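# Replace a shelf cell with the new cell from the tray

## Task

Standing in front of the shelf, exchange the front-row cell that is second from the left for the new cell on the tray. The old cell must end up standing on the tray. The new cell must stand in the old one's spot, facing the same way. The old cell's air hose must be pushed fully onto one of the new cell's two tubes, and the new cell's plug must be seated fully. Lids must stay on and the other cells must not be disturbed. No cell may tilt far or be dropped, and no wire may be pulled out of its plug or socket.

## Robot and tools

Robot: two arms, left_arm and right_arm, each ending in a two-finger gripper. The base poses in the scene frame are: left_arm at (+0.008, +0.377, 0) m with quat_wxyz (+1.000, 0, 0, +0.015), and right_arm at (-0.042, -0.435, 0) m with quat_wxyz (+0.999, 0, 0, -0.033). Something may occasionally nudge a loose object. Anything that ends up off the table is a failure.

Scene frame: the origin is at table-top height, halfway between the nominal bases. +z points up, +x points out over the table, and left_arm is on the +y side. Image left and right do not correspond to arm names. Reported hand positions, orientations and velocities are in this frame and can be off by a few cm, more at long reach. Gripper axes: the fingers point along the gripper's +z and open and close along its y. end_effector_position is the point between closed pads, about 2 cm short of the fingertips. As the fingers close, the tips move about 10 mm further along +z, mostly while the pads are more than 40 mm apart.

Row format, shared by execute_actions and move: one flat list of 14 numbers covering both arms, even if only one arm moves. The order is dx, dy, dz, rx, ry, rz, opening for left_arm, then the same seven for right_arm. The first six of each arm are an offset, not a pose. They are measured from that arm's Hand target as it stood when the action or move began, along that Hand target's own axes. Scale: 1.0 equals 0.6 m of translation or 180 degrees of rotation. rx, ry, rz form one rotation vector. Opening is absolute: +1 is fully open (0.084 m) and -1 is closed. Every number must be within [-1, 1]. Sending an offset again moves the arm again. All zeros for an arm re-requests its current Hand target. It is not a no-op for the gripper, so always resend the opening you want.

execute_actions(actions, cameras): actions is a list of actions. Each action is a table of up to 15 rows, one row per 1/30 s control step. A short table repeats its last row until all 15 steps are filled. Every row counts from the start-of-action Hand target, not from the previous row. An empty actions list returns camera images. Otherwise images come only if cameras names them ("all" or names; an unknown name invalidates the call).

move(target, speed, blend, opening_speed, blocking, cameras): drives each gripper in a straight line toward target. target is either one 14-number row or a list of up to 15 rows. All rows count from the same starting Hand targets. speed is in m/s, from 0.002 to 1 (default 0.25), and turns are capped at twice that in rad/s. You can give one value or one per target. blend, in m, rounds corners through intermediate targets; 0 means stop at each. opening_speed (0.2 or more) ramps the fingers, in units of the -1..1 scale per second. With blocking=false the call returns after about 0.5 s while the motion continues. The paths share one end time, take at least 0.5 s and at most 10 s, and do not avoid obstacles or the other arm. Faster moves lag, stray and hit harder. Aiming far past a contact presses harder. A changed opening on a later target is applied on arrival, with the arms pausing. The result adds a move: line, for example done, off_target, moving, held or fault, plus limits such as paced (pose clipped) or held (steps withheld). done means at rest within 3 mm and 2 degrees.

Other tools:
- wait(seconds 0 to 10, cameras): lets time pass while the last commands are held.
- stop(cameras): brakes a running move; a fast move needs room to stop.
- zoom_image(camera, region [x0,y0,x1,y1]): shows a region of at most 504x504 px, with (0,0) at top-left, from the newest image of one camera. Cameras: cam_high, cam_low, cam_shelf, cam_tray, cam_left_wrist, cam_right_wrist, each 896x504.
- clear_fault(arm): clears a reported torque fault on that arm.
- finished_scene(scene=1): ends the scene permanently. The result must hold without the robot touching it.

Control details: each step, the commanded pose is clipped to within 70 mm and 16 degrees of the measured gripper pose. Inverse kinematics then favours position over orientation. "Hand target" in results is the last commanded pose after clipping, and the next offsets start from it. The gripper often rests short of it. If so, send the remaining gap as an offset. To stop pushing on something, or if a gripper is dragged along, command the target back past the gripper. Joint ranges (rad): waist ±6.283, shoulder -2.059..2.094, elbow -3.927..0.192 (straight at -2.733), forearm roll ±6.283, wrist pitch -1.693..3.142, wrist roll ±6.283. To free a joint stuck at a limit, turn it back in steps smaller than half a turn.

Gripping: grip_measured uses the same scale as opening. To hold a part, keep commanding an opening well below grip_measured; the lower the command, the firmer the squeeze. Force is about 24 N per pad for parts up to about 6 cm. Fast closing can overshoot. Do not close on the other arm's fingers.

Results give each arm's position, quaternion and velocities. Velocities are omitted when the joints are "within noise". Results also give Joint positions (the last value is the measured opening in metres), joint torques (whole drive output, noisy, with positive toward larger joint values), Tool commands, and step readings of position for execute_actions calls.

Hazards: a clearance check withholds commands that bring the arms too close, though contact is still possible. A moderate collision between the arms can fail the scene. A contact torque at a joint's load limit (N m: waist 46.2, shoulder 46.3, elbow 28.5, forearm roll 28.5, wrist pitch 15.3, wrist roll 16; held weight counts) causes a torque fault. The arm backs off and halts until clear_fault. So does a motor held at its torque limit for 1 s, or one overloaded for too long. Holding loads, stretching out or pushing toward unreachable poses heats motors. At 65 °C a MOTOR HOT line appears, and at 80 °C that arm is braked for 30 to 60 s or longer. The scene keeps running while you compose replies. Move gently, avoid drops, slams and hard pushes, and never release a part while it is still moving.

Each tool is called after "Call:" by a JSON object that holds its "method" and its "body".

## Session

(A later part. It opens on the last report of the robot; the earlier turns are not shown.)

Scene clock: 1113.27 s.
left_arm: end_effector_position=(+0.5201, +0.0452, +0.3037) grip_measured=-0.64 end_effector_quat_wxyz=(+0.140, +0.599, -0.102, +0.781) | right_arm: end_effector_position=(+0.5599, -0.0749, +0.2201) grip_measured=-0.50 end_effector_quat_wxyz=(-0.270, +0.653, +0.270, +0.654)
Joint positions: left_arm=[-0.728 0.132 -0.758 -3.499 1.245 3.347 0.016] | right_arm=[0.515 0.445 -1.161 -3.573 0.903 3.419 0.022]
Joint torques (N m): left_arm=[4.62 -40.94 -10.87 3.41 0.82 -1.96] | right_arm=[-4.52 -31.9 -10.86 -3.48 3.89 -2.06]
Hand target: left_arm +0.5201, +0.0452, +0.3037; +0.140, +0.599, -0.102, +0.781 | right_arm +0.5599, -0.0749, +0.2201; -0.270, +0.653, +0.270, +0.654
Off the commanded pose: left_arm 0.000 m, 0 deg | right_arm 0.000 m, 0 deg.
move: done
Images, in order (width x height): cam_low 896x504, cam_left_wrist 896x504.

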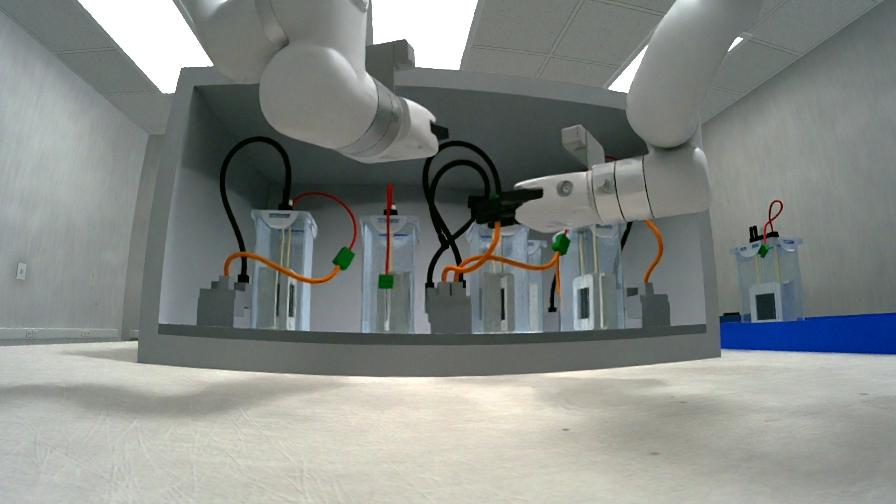

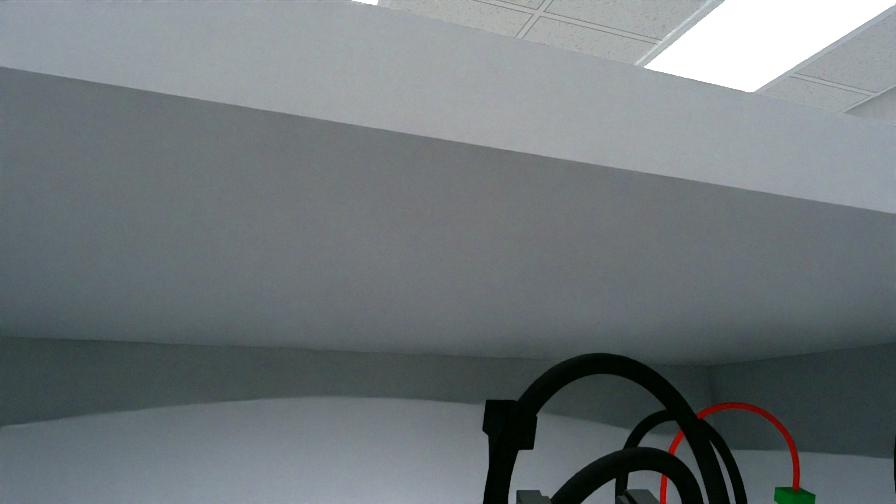

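Call:
{"method": "move", "body": {"target": [[-0.0388,0.0072,0.1449,0,0,0,-0.62,0,0,0,0,0,0,-0.95]], "speed": 0.08, "cameras": ["cam_left_wrist","cam_low","cam_shelf"]}}

Call:
{"method": "zoom_image", "body": {"camera": "cam_shelf", "region": [450, 130, 690, 370]}}

Scene clock: 1118.47 s.
left_arm: end_effector_position=(+0.6032, +0.0103, +0.3039) grip_measured=-0.64 end_effector_quat_wxyz=(+0.140, +0.599, -0.102, +0.781) | right_arm: end_effector_position=(+0.5599, -0.0749, +0.2201) grip_measured=-0.50 end_effector_quat_wxyz=(-0.270, +0.653, +0.270, +0.654)
Joint positions: left_arm=[-0.668 0.374 -1.109 -3.452 1.13 3.347 0.016] | right_arm=[0.515 0.445 -1.161 -3.573 0.903 3.419 0.022]
Joint torques (N m): left_arm=[4.87 -32.17 -19.16 3.33 0.74 1.87] | right_arm=[-4.42 -30.32 -10.99 -3.48 3.82 -2.15]
Hand target: left_arm +0.6032, +0.0103, +0.3039; +0.140, +0.599, -0.102, +0.781 | right_arm +0.5599, -0.0749, +0.2201; -0.270, +0.653, +0.270, +0.654
Off the commanded pose: left_arm 0.000 m, 0 deg | right_arm 0.000 m, 0 deg.
move: done
Images, in order (width x height): cam_low 896x504, cam_shelf 896x504, cam_left_wrist 896x504.

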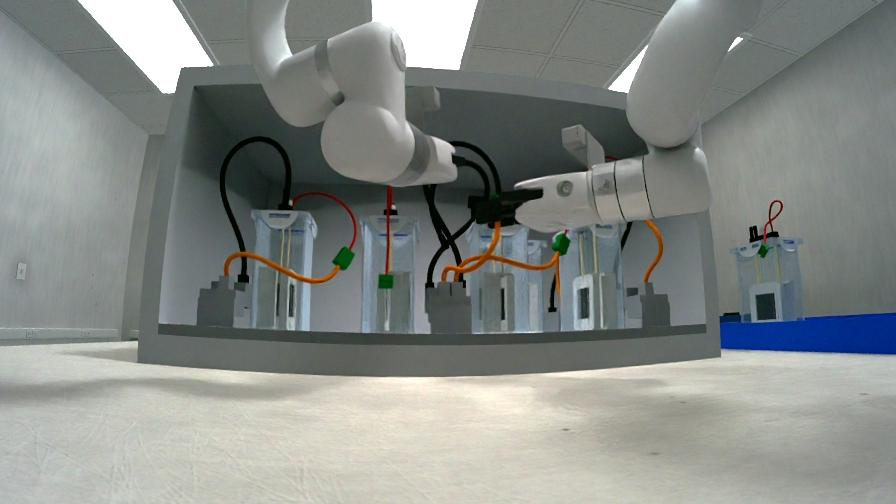

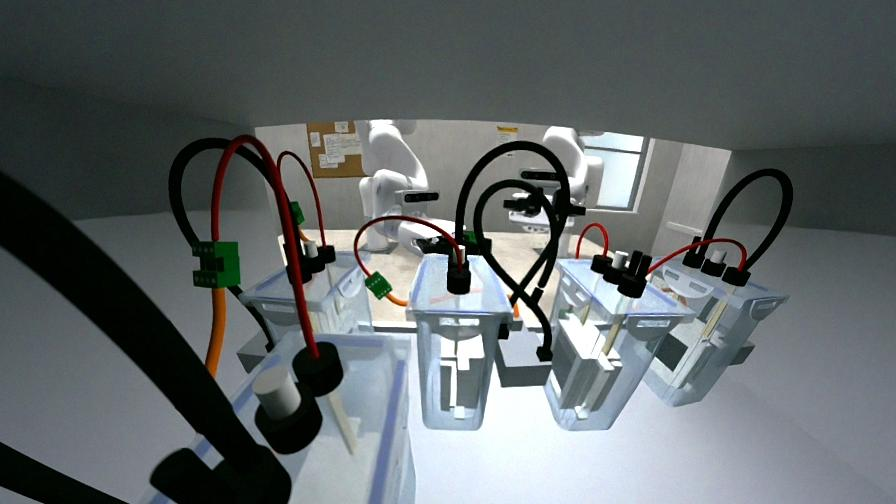

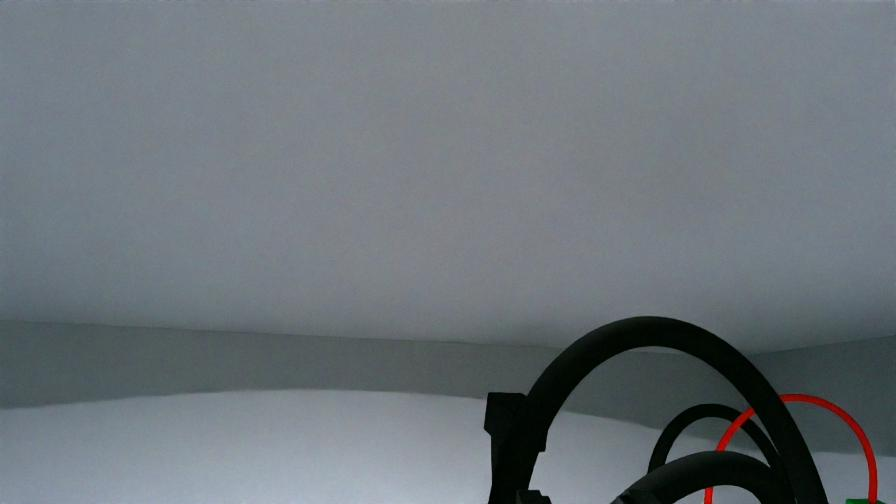

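Scaled by 2.100 from the camera's 896x504 image, which has a finer 1280x720 frame.

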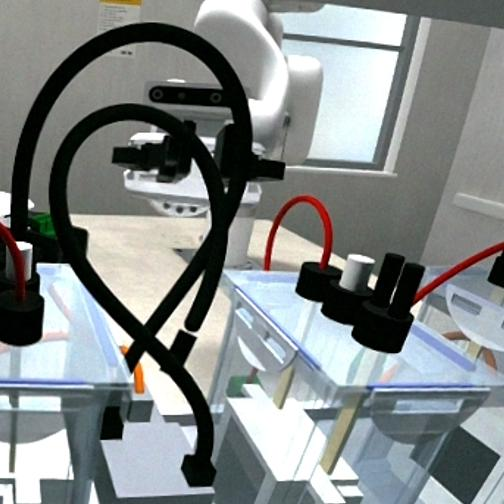

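Call:
{"method": "move", "body": {"target": [[0,0,0,0,0,0.1667,-0.62,0,0,0,0,0,0,-0.95],[-0.01,0,0.037,0,0,0.1667,-0.62,0,0,0,0,0,0,-0.95]], "speed": 0.06, "cameras": ["cam_left_wrist","cam_shelf"]}}

Call:
{"method": "zoom_image", "body": {"camera": "cam_shelf", "region": [450, 130, 610, 290]}}

Scene clock: 1139.53 s.
left_arm: end_effector_position=(+0.6248, +0.0024, +0.3039) grip_measured=-0.64 end_effector_quat_wxyz=(-0.067, +0.552, -0.254, +0.791) | right_arm: end_effector_position=(+0.5599, -0.0749, +0.2201) grip_measured=-0.50 end_effector_quat_wxyz=(-0.270, +0.653, +0.270, +0.654)
Joint positions: left_arm=[-0.654 0.437 -1.207 -3.442 1.093 3.872 0.016] | right_arm=[0.515 0.445 -1.161 -3.573 0.903 3.419 0.022]
Joint torques (N m): left_arm=[4.93 -34.15 -19.57 3.34 0.73 1.89] | right_arm=[-4.44 -27.87 -11.02 -3.21 3.77 -2.18]
Hand target: left_arm +0.6248, +0.0024, +0.3039; -0.067, +0.552, -0.254, +0.791 | right_arm +0.5599, -0.0749, +0.2201; -0.270, +0.653, +0.270, +0.654
Off the commanded pose: left_arm 0.000 m, 0 deg | right_arm 0.000 m, 0 deg.
move: done
Images, in order (width x height): cam_shelf 896x504, cam_left_wrist 896x504.

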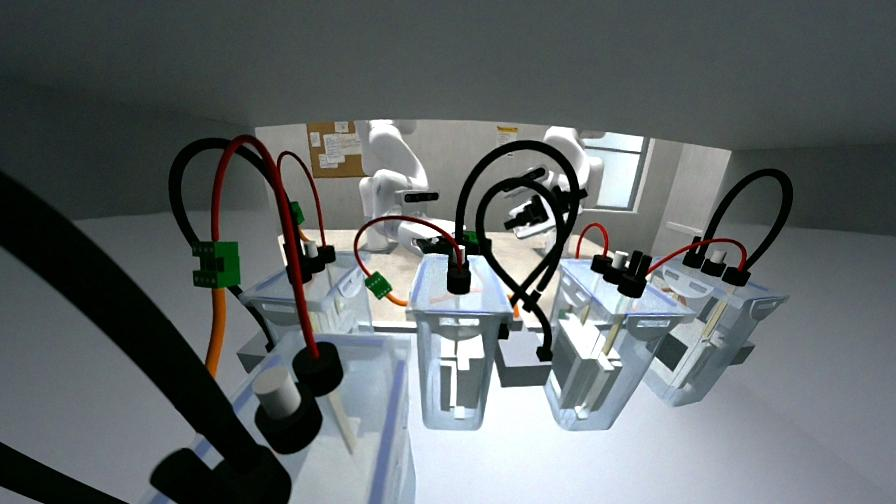

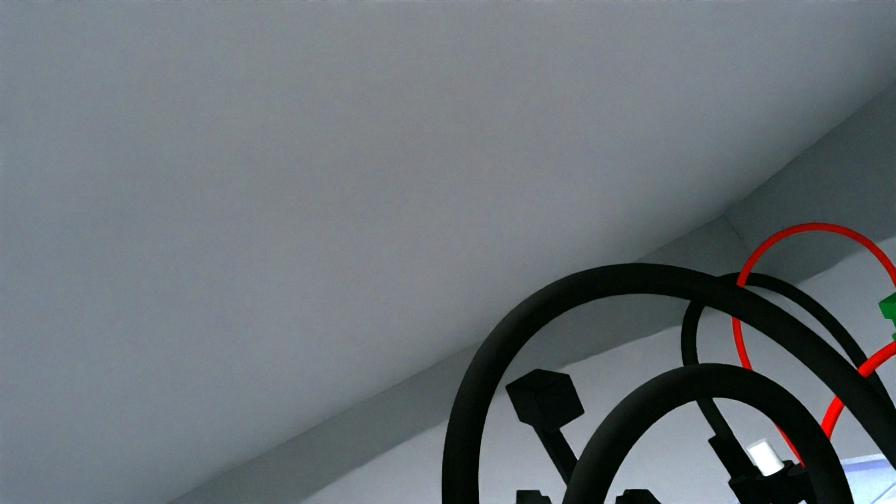

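Scaled by 3.150 from the camera's 896x504 image, which has a finer 1280x720 frame.

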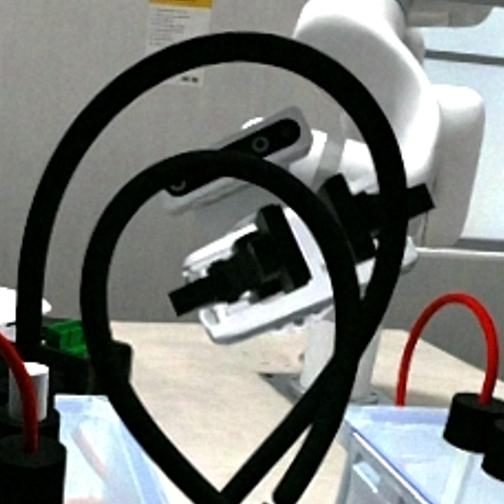

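Call:
{"method": "move", "body": {"target": [[-0.0092,0.0053,0.0398,0,0,0,-0.62,0,0,0,0,0,0,-0.95]], "speed": 0.05, "cameras": ["cam_left_wrist","cam_shelf"]}}

Call:
{"method": "zoom_image", "body": {"camera": "cam_shelf", "region": [450, 130, 610, 290]}}

Scene clock: 1145.77 s.
left_arm: end_effector_position=(+0.6480, -0.0060, +0.3040) grip_measured=-0.64 end_effector_quat_wxyz=(-0.067, +0.552, -0.254, +0.791) | right_arm: end_effector_position=(+0.5599, -0.0749, +0.2201) grip_measured=-0.50 end_effector_quat_wxyz=(-0.270, +0.653, +0.270, +0.654)
Joint positions: left_arm=[-0.639 0.508 -1.319 -3.433 1.05 3.874 0.016] | right_arm=[0.515 0.445 -1.161 -3.573 0.903 3.419 0.022]
Joint torques (N m): left_arm=[4.83 -36.61 -19.83 3.26 0.74 1.89] | right_arm=[-4.4 -26.73 -10.89 -3.3 3.74 -2.2]
Hand target: left_arm +0.6480, -0.0060, +0.3040; -0.067, +0.552, -0.254, +0.791 | right_arm +0.5599, -0.0749, +0.2201; -0.270, +0.653, +0.270, +0.654
Off the commanded pose: left_arm 0.000 m, 0 deg | right_arm 0.000 m, 0 deg.
move: done
Images, in order (width x height): cam_shelf 896x504, cam_left_wrist 896x504.

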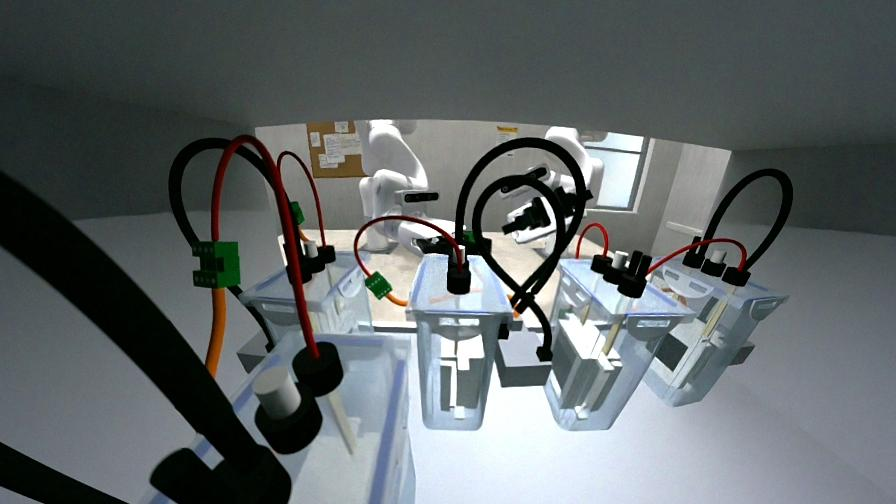

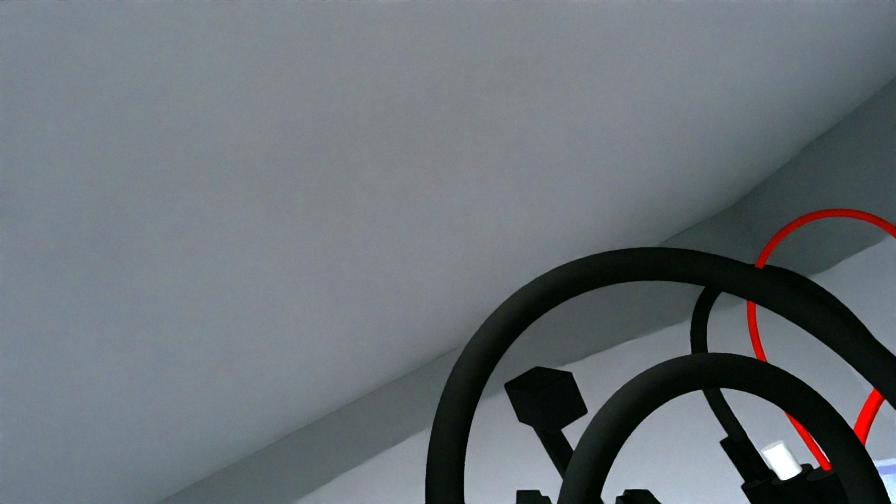

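Scaled by 3.150 from the camera's 896x504 image, which has a finer 1280x720 frame.

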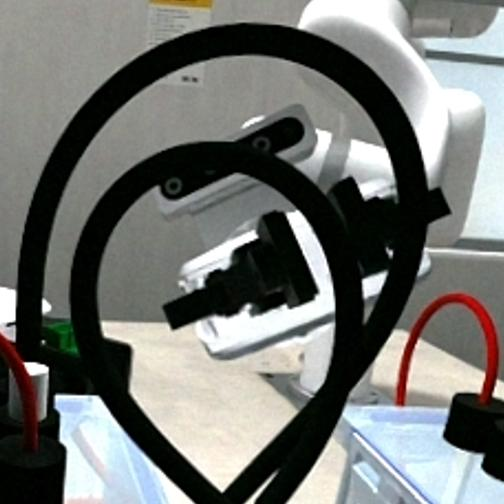

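Call:
{"method": "move", "body": {"target": [[0,0,0,0,0,0,-0.74,0,0,0,0,0,0,-0.95],[-0.0256,0.0035,-0.0138,0.0232,-0.0134,-0.0761,-0.74,0,0,0,0,0,0,-0.95]], "speed": 0.04, "cameras": ["cam_left_wrist","cam_shelf"]}}

Call:
{"method": "zoom_image", "body": {"camera": "cam_shelf", "region": [450, 130, 610, 290]}}

Scene clock: 1164.33 s.
left_arm: end_effector_position=(+0.6460, +0.0008, +0.2879) grip_measured=-0.76 end_effector_quat_wxyz=(+0.003, +0.592, -0.156, +0.790) | right_arm: end_effector_position=(+0.5599, -0.0749, +0.2201) grip_measured=-0.50 end_effector_quat_wxyz=(-0.270, +0.653, +0.270, +0.654)
Joint positions: left_arm=[-0.665 0.53 -1.307 -3.549 1.098 3.686 0.011] | right_arm=[0.515 0.445 -1.161 -3.573 0.903 3.419 0.022]
Joint torques (N m): left_arm=[-4.36 -36.62 -12.12 -2.52 5.39 -2.01] | right_arm=[-4.46 -24.88 -10.93 -3.21 3.64 -2.09]
Hand target: left_arm +0.6460, +0.0008, +0.2879; +0.003, +0.592, -0.156, +0.790 | right_arm +0.5599, -0.0749, +0.2201; -0.270, +0.653, +0.270, +0.654
Off the commanded pose: left_arm 0.000 m, 0 deg | right_arm 0.000 m, 0 deg.
move: done
Images, in order (width x height): cam_shelf 896x504, cam_left_wrist 896x504.

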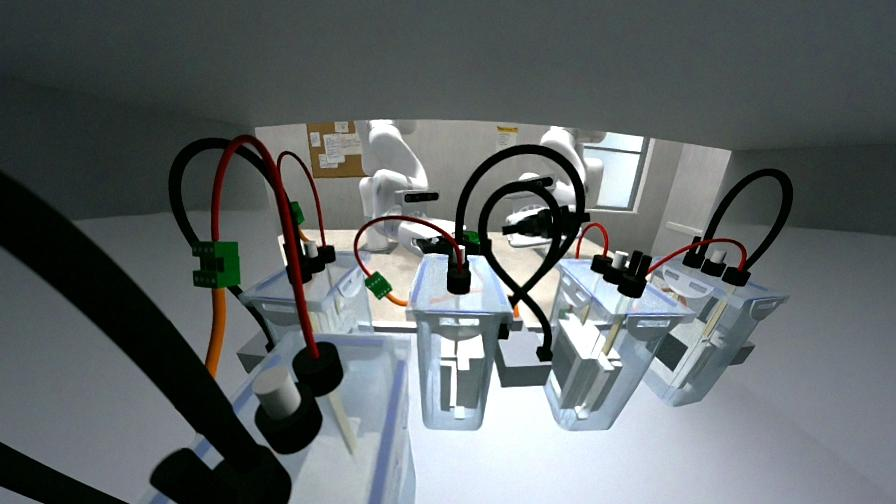

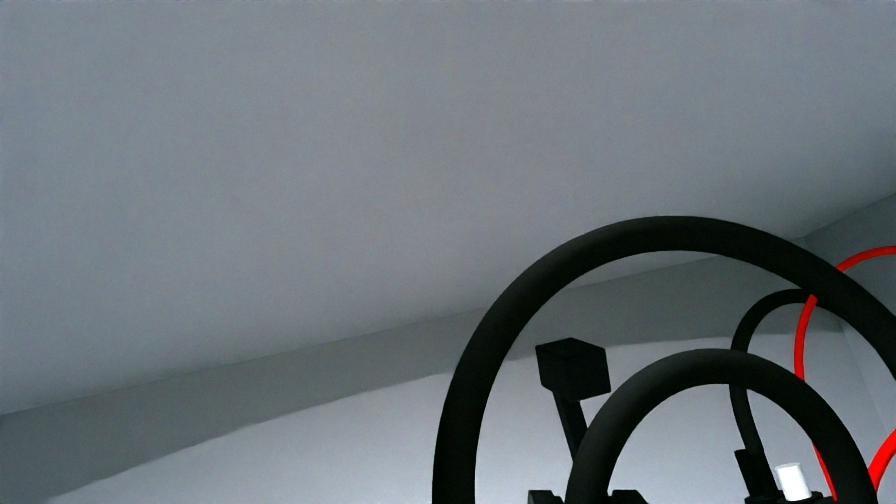

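Scaled by 3.150 from the camera's 896x504 image, which has a finer 1280x720 frame.

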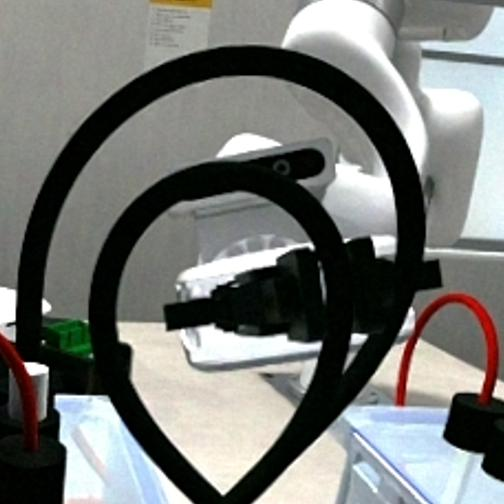

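Call:
{"method": "move", "body": {"target": [[-0.0362,0.0037,0.0048,0.0259,-0.007,-0.0761,-0.74,0,0,0,0,0,0,-0.95],[-0.0658,0.0185,0.0105,0.0259,-0.007,-0.1317,-0.74,0,0,0,0,0,0,-0.95]], "speed": 0.04, "blend": 0.005, "cameras": ["cam_left_wrist","cam_shelf","cam_low"]}}

Call:
{"method": "zoom_image", "body": {"camera": "cam_shelf", "region": [450, 130, 650, 330]}}

Call:
{"method": "zoom_image", "body": {"camera": "cam_low", "region": [350, 120, 550, 320]}}

Scene clock: 1176.23 s.
left_arm: end_effector_position=(+0.6557, +0.0012, +0.3066) grip_measured=-0.76 end_effector_quat_wxyz=(+0.096, +0.596, -0.028, +0.796) | right_arm: end_effector_position=(+0.5599, -0.0749, +0.2201) grip_measured=-0.50 end_effector_quat_wxyz=(-0.270, +0.653, +0.270, +0.654)
Joint positions: left_arm=[-0.686 0.558 -1.374 -3.659 1.138 3.454 0.011] | right_arm=[0.515 0.445 -1.161 -3.573 0.903 3.419 0.022]
Joint torques (N m): left_arm=[0.3 -55.4 -13.53 -0.02 0.83 -0.16] | right_arm=[-4.37 -24.83 -10.92 -2.78 3.5 -2.11]
Hand target: left_arm +0.6557, +0.0012, +0.3066; +0.096, +0.596, -0.028, +0.796 (not the last commanded pose) | right_arm +0.5599, -0.0749, +0.2201; -0.270, +0.653, +0.270, +0.654
Tool commands: left_gripper/opening=-0.74 right_gripper/opening=-0.95
Off the commanded pose: left_arm 0.057 m, 7 deg | right_arm 0.000 m, 0 deg.
TORQUE FAULT: the external load on joint 2 (shoulder) of the left arm reached its load limit, and that arm stopped. The contact can be on any part of that arm beyond that joint, not only on its tool. A torque fault puts only its own arm into a fault stop. That arm's remaining commands of this call were not run. The hold on joint 2 (shoulder) of that arm was moved back by the arm itself, up to 3 degrees, as the stop began. That arm is still stopped at the end of this call. While its stop runs, that arm, its gripper or tool too, takes no new command.
CLEAR FAULT: the left arm stays stopped (state 4) until you call clear_fault(arm="left_arm").
End effector pose when the fault began: left_arm: position (+0.6564, +0.0005, +0.2681), quat_wxyz (+0.088, +0.614, -0.039, +0.783)
Joint positions when the fault began: left_arm=[-0.686 0.609 -1.374 -3.659 1.136 3.454 0.011]
move: fault (left_arm); path passed 1 of 2 targets
Images, in order (width x height): cam_low 896x504, cam_shelf 896x504, cam_left_wrist 896x504.

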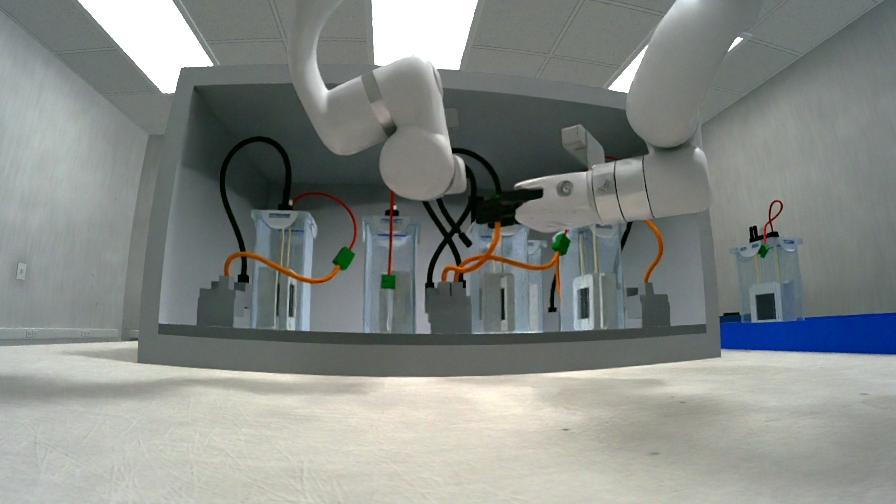

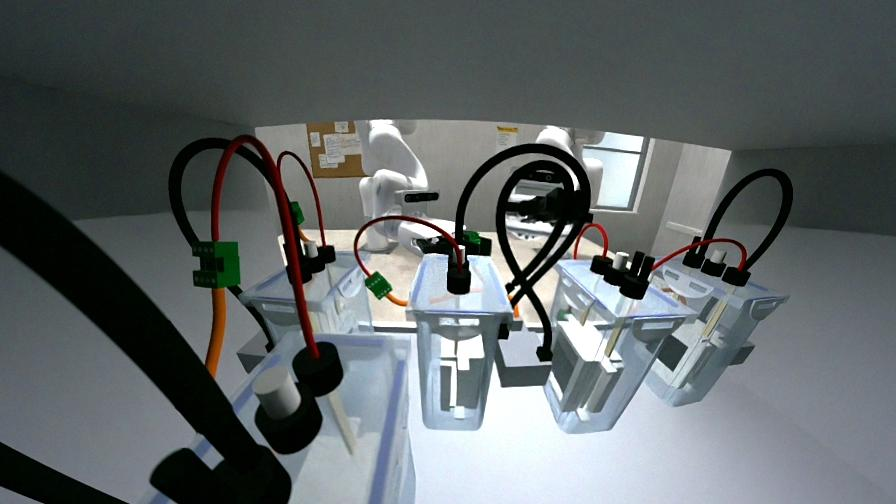

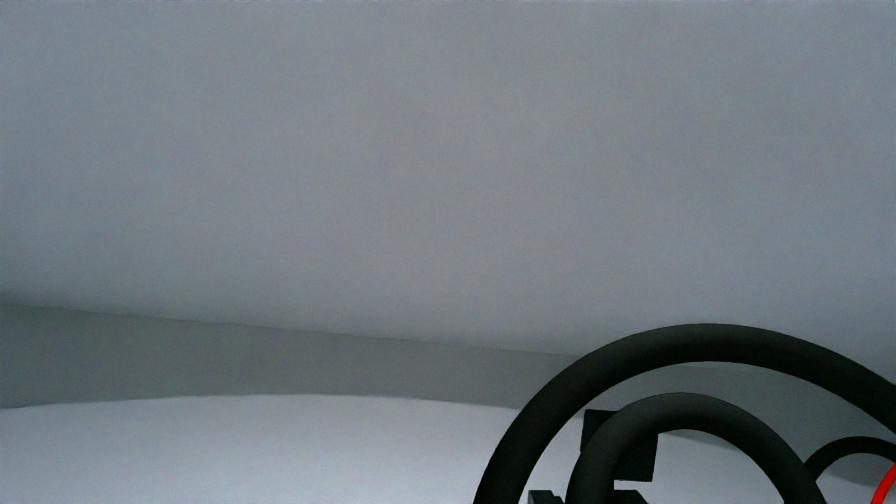

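Scaled by 2.520 from the camera's 896x504 image, which has a finer 1280x720 frame.

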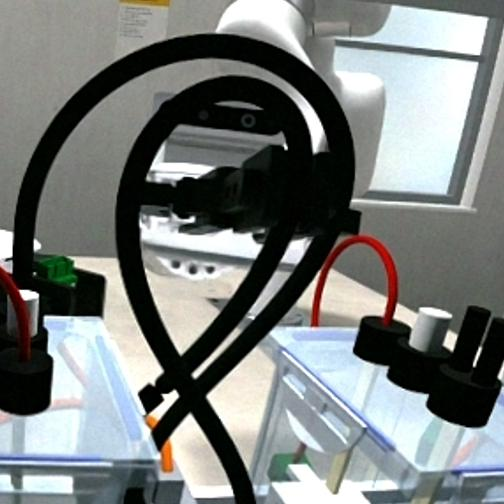

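Scaled by 2.520 from the camera's 896x504 image, which has a finer 1280x720 frame.

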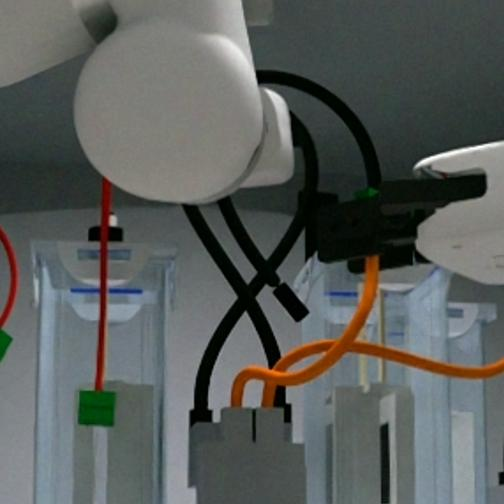

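Call:
{"method": "clear_fault", "body": {"arm": "left_arm"}}

Call:
{"method": "move", "body": {"target": [0,0,0,0,0,0,-1,0,0,0,0,0,0,-0.95], "opening_speed": 0.8, "cameras": ["cam_low"]}}

Scene clock: 1193.47 s.
left_arm: end_effector_position=(+0.6557, +0.0012, +0.3066) grip_measured=-0.76 end_effector_quat_wxyz=(+0.096, +0.596, -0.028, +0.796) | right_arm: end_effector_position=(+0.5599, -0.0749, +0.2201) grip_measured=-0.50 end_effector_quat_wxyz=(-0.270, +0.653, +0.270, +0.654)
Joint positions: left_arm=[-0.686 0.558 -1.374 -3.659 1.138 3.454 0.011] | right_arm=[0.515 0.445 -1.161 -3.573 0.903 3.419 0.022]
Joint torques (N m): left_arm=[0.1 -55.16 -13.63 0 0.89 -0.17] | right_arm=[-4.28 -24.72 -11.07 -2.59 3.37 -1.98]
Hand target: left_arm +0.6557, +0.0012, +0.3066; +0.096, +0.596, -0.028, +0.796 (not the last commanded pose) | right_arm +0.5599, -0.0749, +0.2201; -0.270, +0.653, +0.270, +0.654
Tool commands: left_gripper/opening=-0.74 right_gripper/opening=-0.95
Off the commanded pose: left_arm 0.057 m, 7 deg | right_arm 0.000 m, 0 deg.
TORQUE FAULT, CONTINUED: the left arm's stop, for the torque fault of joint 2 (shoulder) that an earlier result reported, is over. The call counts as one of the actions that you can send in this scene. The hold on joint 2 (shoulder) of that arm was moved back by the arm itself, up to 3 degrees, as the stop began. That arm's target is now where it stood when the stop ended, not its last command. That arm keeps its grip as last carried out and accepts commands again: back off and push less far.
CLEAR FAULT: your call cleared the left arm's torque fault. If a joint's load stays at its limit, that arm stops again at once.

Scene clock: 1194.00 s.
left_arm: end_effector_position=(+0.6557, +0.0012, +0.3066) grip_measured=-0.81 end_effector_quat_wxyz=(+0.096, +0.596, -0.028, +0.796) | right_arm: end_effector_position=(+0.5599, -0.0749, +0.2201) grip_measured=-0.50 end_effector_quat_wxyz=(-0.270, +0.653, +0.270, +0.654)
Joint positions: left_arm=[-0.686 0.558 -1.374 -3.659 1.138 3.454 0.008] | right_arm=[0.515 0.445 -1.161 -3.573 0.903 3.419 0.022]
Joint torques (N m): left_arm=[0.23 -45.44 -15.91 0.65 2.93 -0.02] | right_arm=[-4.54 -24.86 -10.89 -2.59 3.26 -1.98]
Hand target: left_arm +0.6557, +0.0012, +0.3066; +0.096, +0.596, -0.028, +0.796 | right_arm +0.5599, -0.0749, +0.2201; -0.270, +0.653, +0.270, +0.654
Off the commanded pose: left_arm 0.000 m, 0 deg | right_arm 0.000 m, 0 deg.
move: done
Images, in order (width x height): cam_low 896x504.

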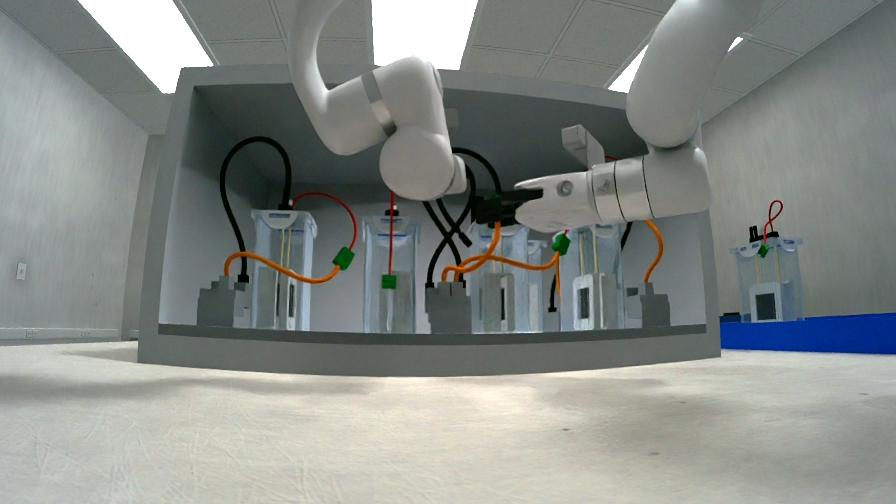

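Call:
{"method": "move", "body": {"target": [0.0289,0.0023,-0.097,0,0,0,-1,0,0,0,0,0,0,-0.95], "speed": 0.06, "cameras": ["cam_low","cam_left_wrist","cam_shelf"]}}

Call:
{"method": "zoom_image", "body": {"camera": "cam_low", "region": [350, 120, 550, 320]}}

Call:
{"method": "zoom_image", "body": {"camera": "cam_shelf", "region": [450, 130, 650, 330]}}

Scene clock: 1200.20 s.
left_arm: end_effector_position=(+0.5958, +0.0112, +0.3066) grip_measured=-0.81 end_effector_quat_wxyz=(+0.096, +0.596, -0.028, +0.796) | right_arm: end_effector_position=(+0.5599, -0.0749, +0.2201) grip_measured=-0.50 end_effector_quat_wxyz=(-0.270, +0.653, +0.270, +0.654)
Joint positions: left_arm=[-0.752 0.405 -1.129 -3.703 1.24 3.445 0.008] | right_arm=[0.515 0.445 -1.161 -3.573 0.903 3.419 0.022]
Joint torques (N m): left_arm=[-3.69 -53.04 -12.6 -2.32 6.5 -1.96] | right_arm=[-4.44 -25.17 -11.15 -2.45 3.26 -1.95]
Hand target: left_arm +0.5957, +0.0112, +0.3066; +0.096, +0.596, -0.028, +0.796 | right_arm +0.5599, -0.0749, +0.2201; -0.270, +0.653, +0.270, +0.654
Off the commanded pose: left_arm 0.000 m, 0 deg | right_arm 0.000 m, 0 deg.
move: done
Images, in order (width x height): cam_low 896x504, cam_shelf 896x504, cam_left_wrist 896x504.

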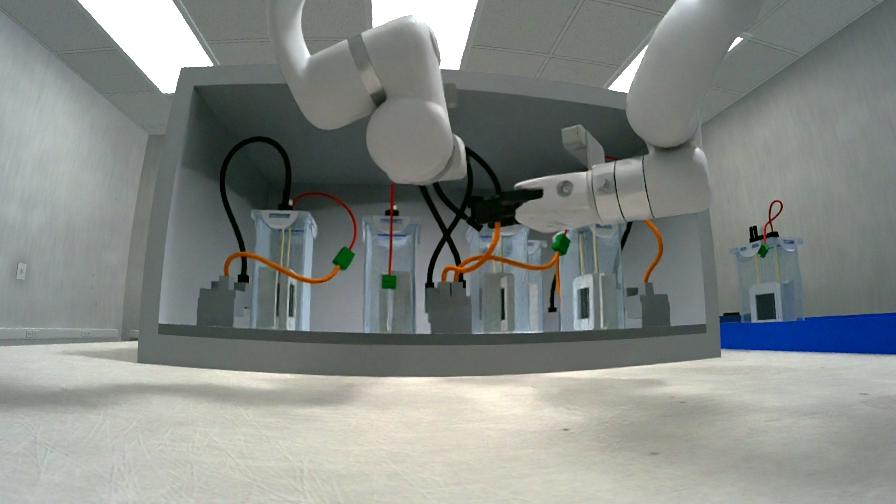

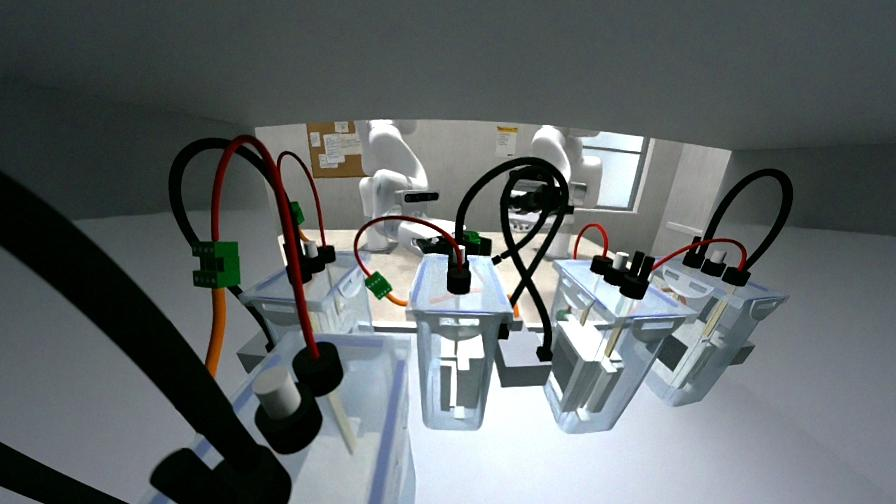

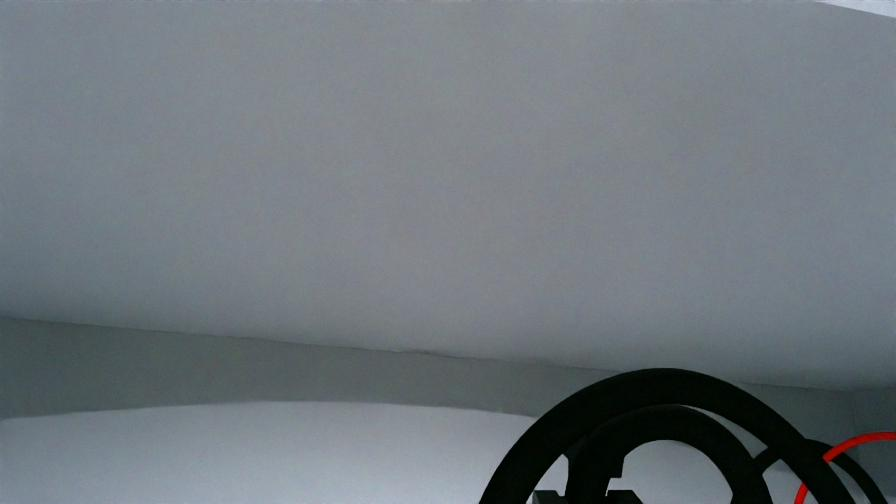

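Scaled by 2.520 from the camera's 896x504 image, which has a finer 1280x720 frame.

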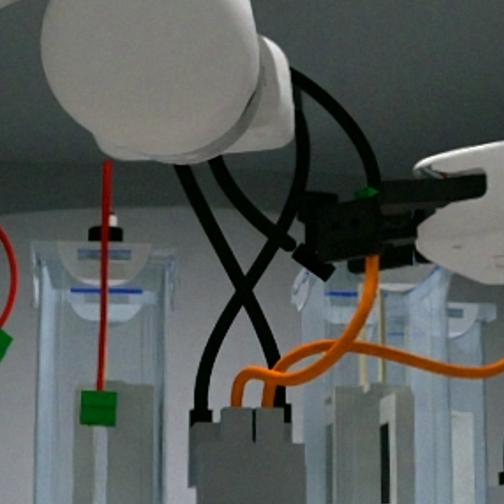

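Scaled by 2.520 from the camera's 896x504 image, which has a finer 1280x720 frame.

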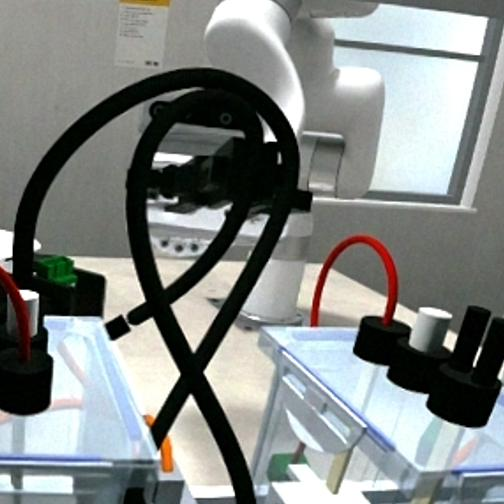

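Call:
{"method": "move", "body": {"target": [0.0289,0.0023,-0.097,0,0,0,-1,0,0,0,0,0,0,-0.95], "speed": 0.06, "cameras": ["cam_low","cam_left_wrist","cam_shelf","cam_right_wrist"]}}

Call:
{"method": "zoom_image", "body": {"camera": "cam_low", "region": [350, 120, 550, 320]}}

Call:
{"method": "zoom_image", "body": {"camera": "cam_shelf", "region": [450, 130, 650, 330]}}

Scene clock: 1205.63 s.
left_arm: end_effector_position=(+0.5359, +0.0212, +0.3065) grip_measured=-0.81 end_effector_quat_wxyz=(+0.096, +0.596, -0.028, +0.796) | right_arm: end_effector_position=(+0.5599, -0.0749, +0.2201) grip_measured=-0.50 end_effector_quat_wxyz=(-0.270, +0.653, +0.270, +0.654)
Joint positions: left_arm=[-0.832 0.267 -0.918 -3.766 1.329 3.447 0.008] | right_arm=[0.515 0.445 -1.161 -3.573 0.903 3.419 0.022]
Joint torques (N m): left_arm=[-4.55 -45.89 -11.27 -1.96 5.5 1.81] | right_arm=[-4.25 -24.99 -10.98 -2.48 3.21 -2.09]
Hand target: left_arm +0.5358, +0.0212, +0.3065; +0.096, +0.596, -0.028, +0.796 | right_arm +0.5599, -0.0749, +0.2201; -0.270, +0.653, +0.270, +0.654
Off the commanded pose: left_arm 0.000 m, 0 deg | right_arm 0.000 m, 0 deg.
move: done
Images, in order (width x height): cam_low 896x504, cam_shelf 896x504, cam_left_wrist 896x504, cam_right_wrist 896x504.

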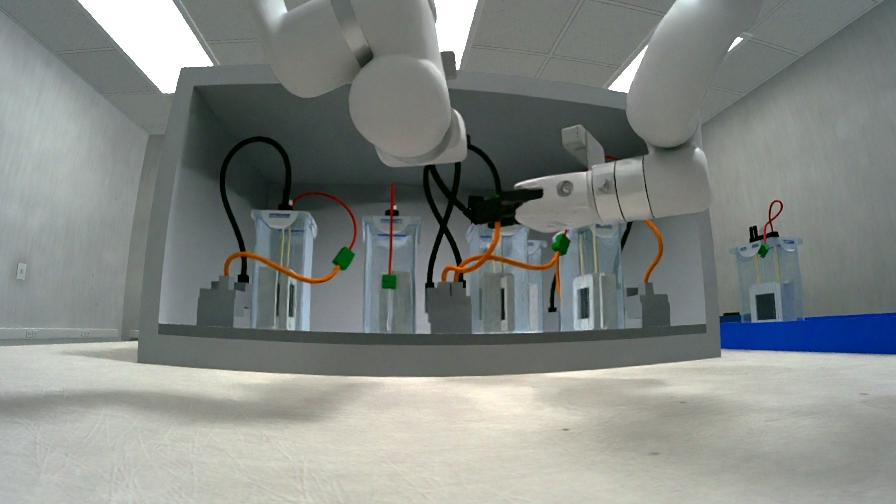

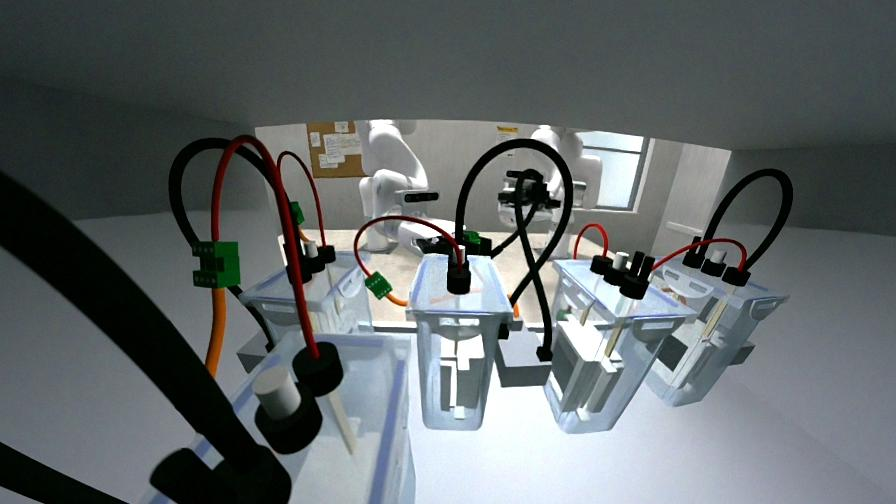

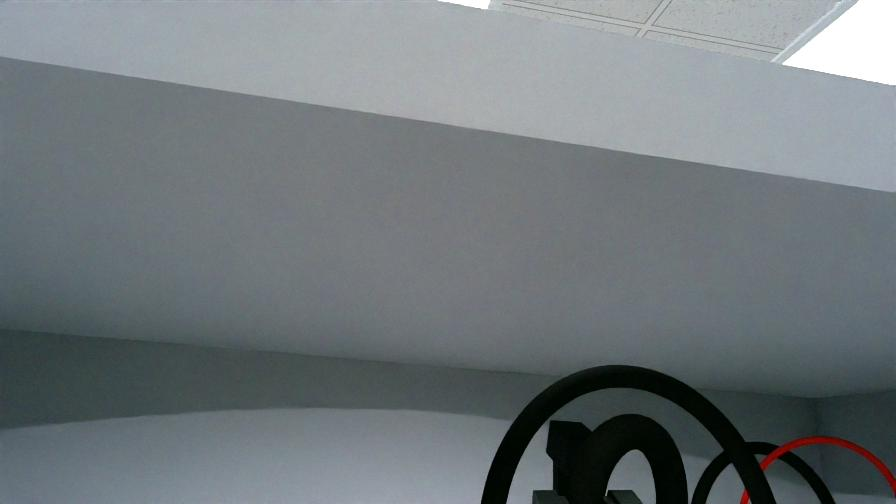

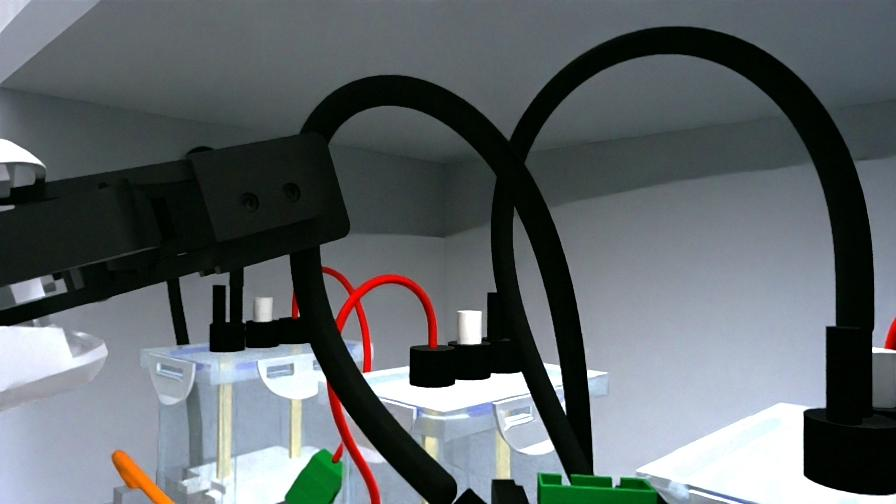

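Scaled by 2.520 from the camera's 896x504 image, which has a finer 1280x720 frame.

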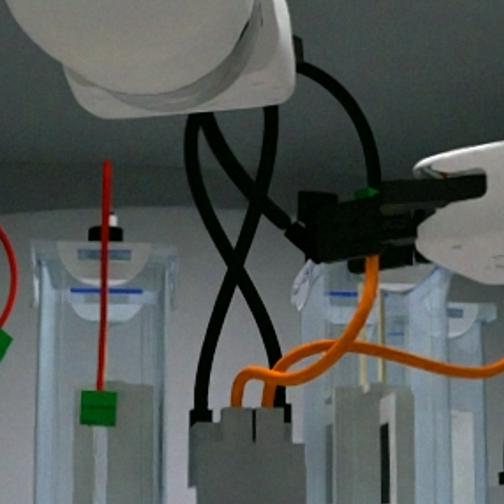

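Scaled by 2.520 from the camera's 896x504 image, which has a finer 1280x720 frame.

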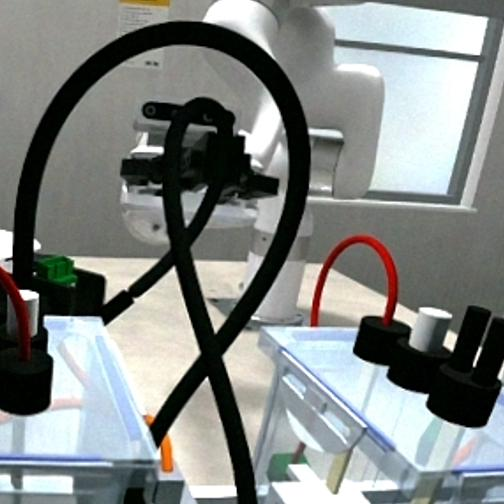

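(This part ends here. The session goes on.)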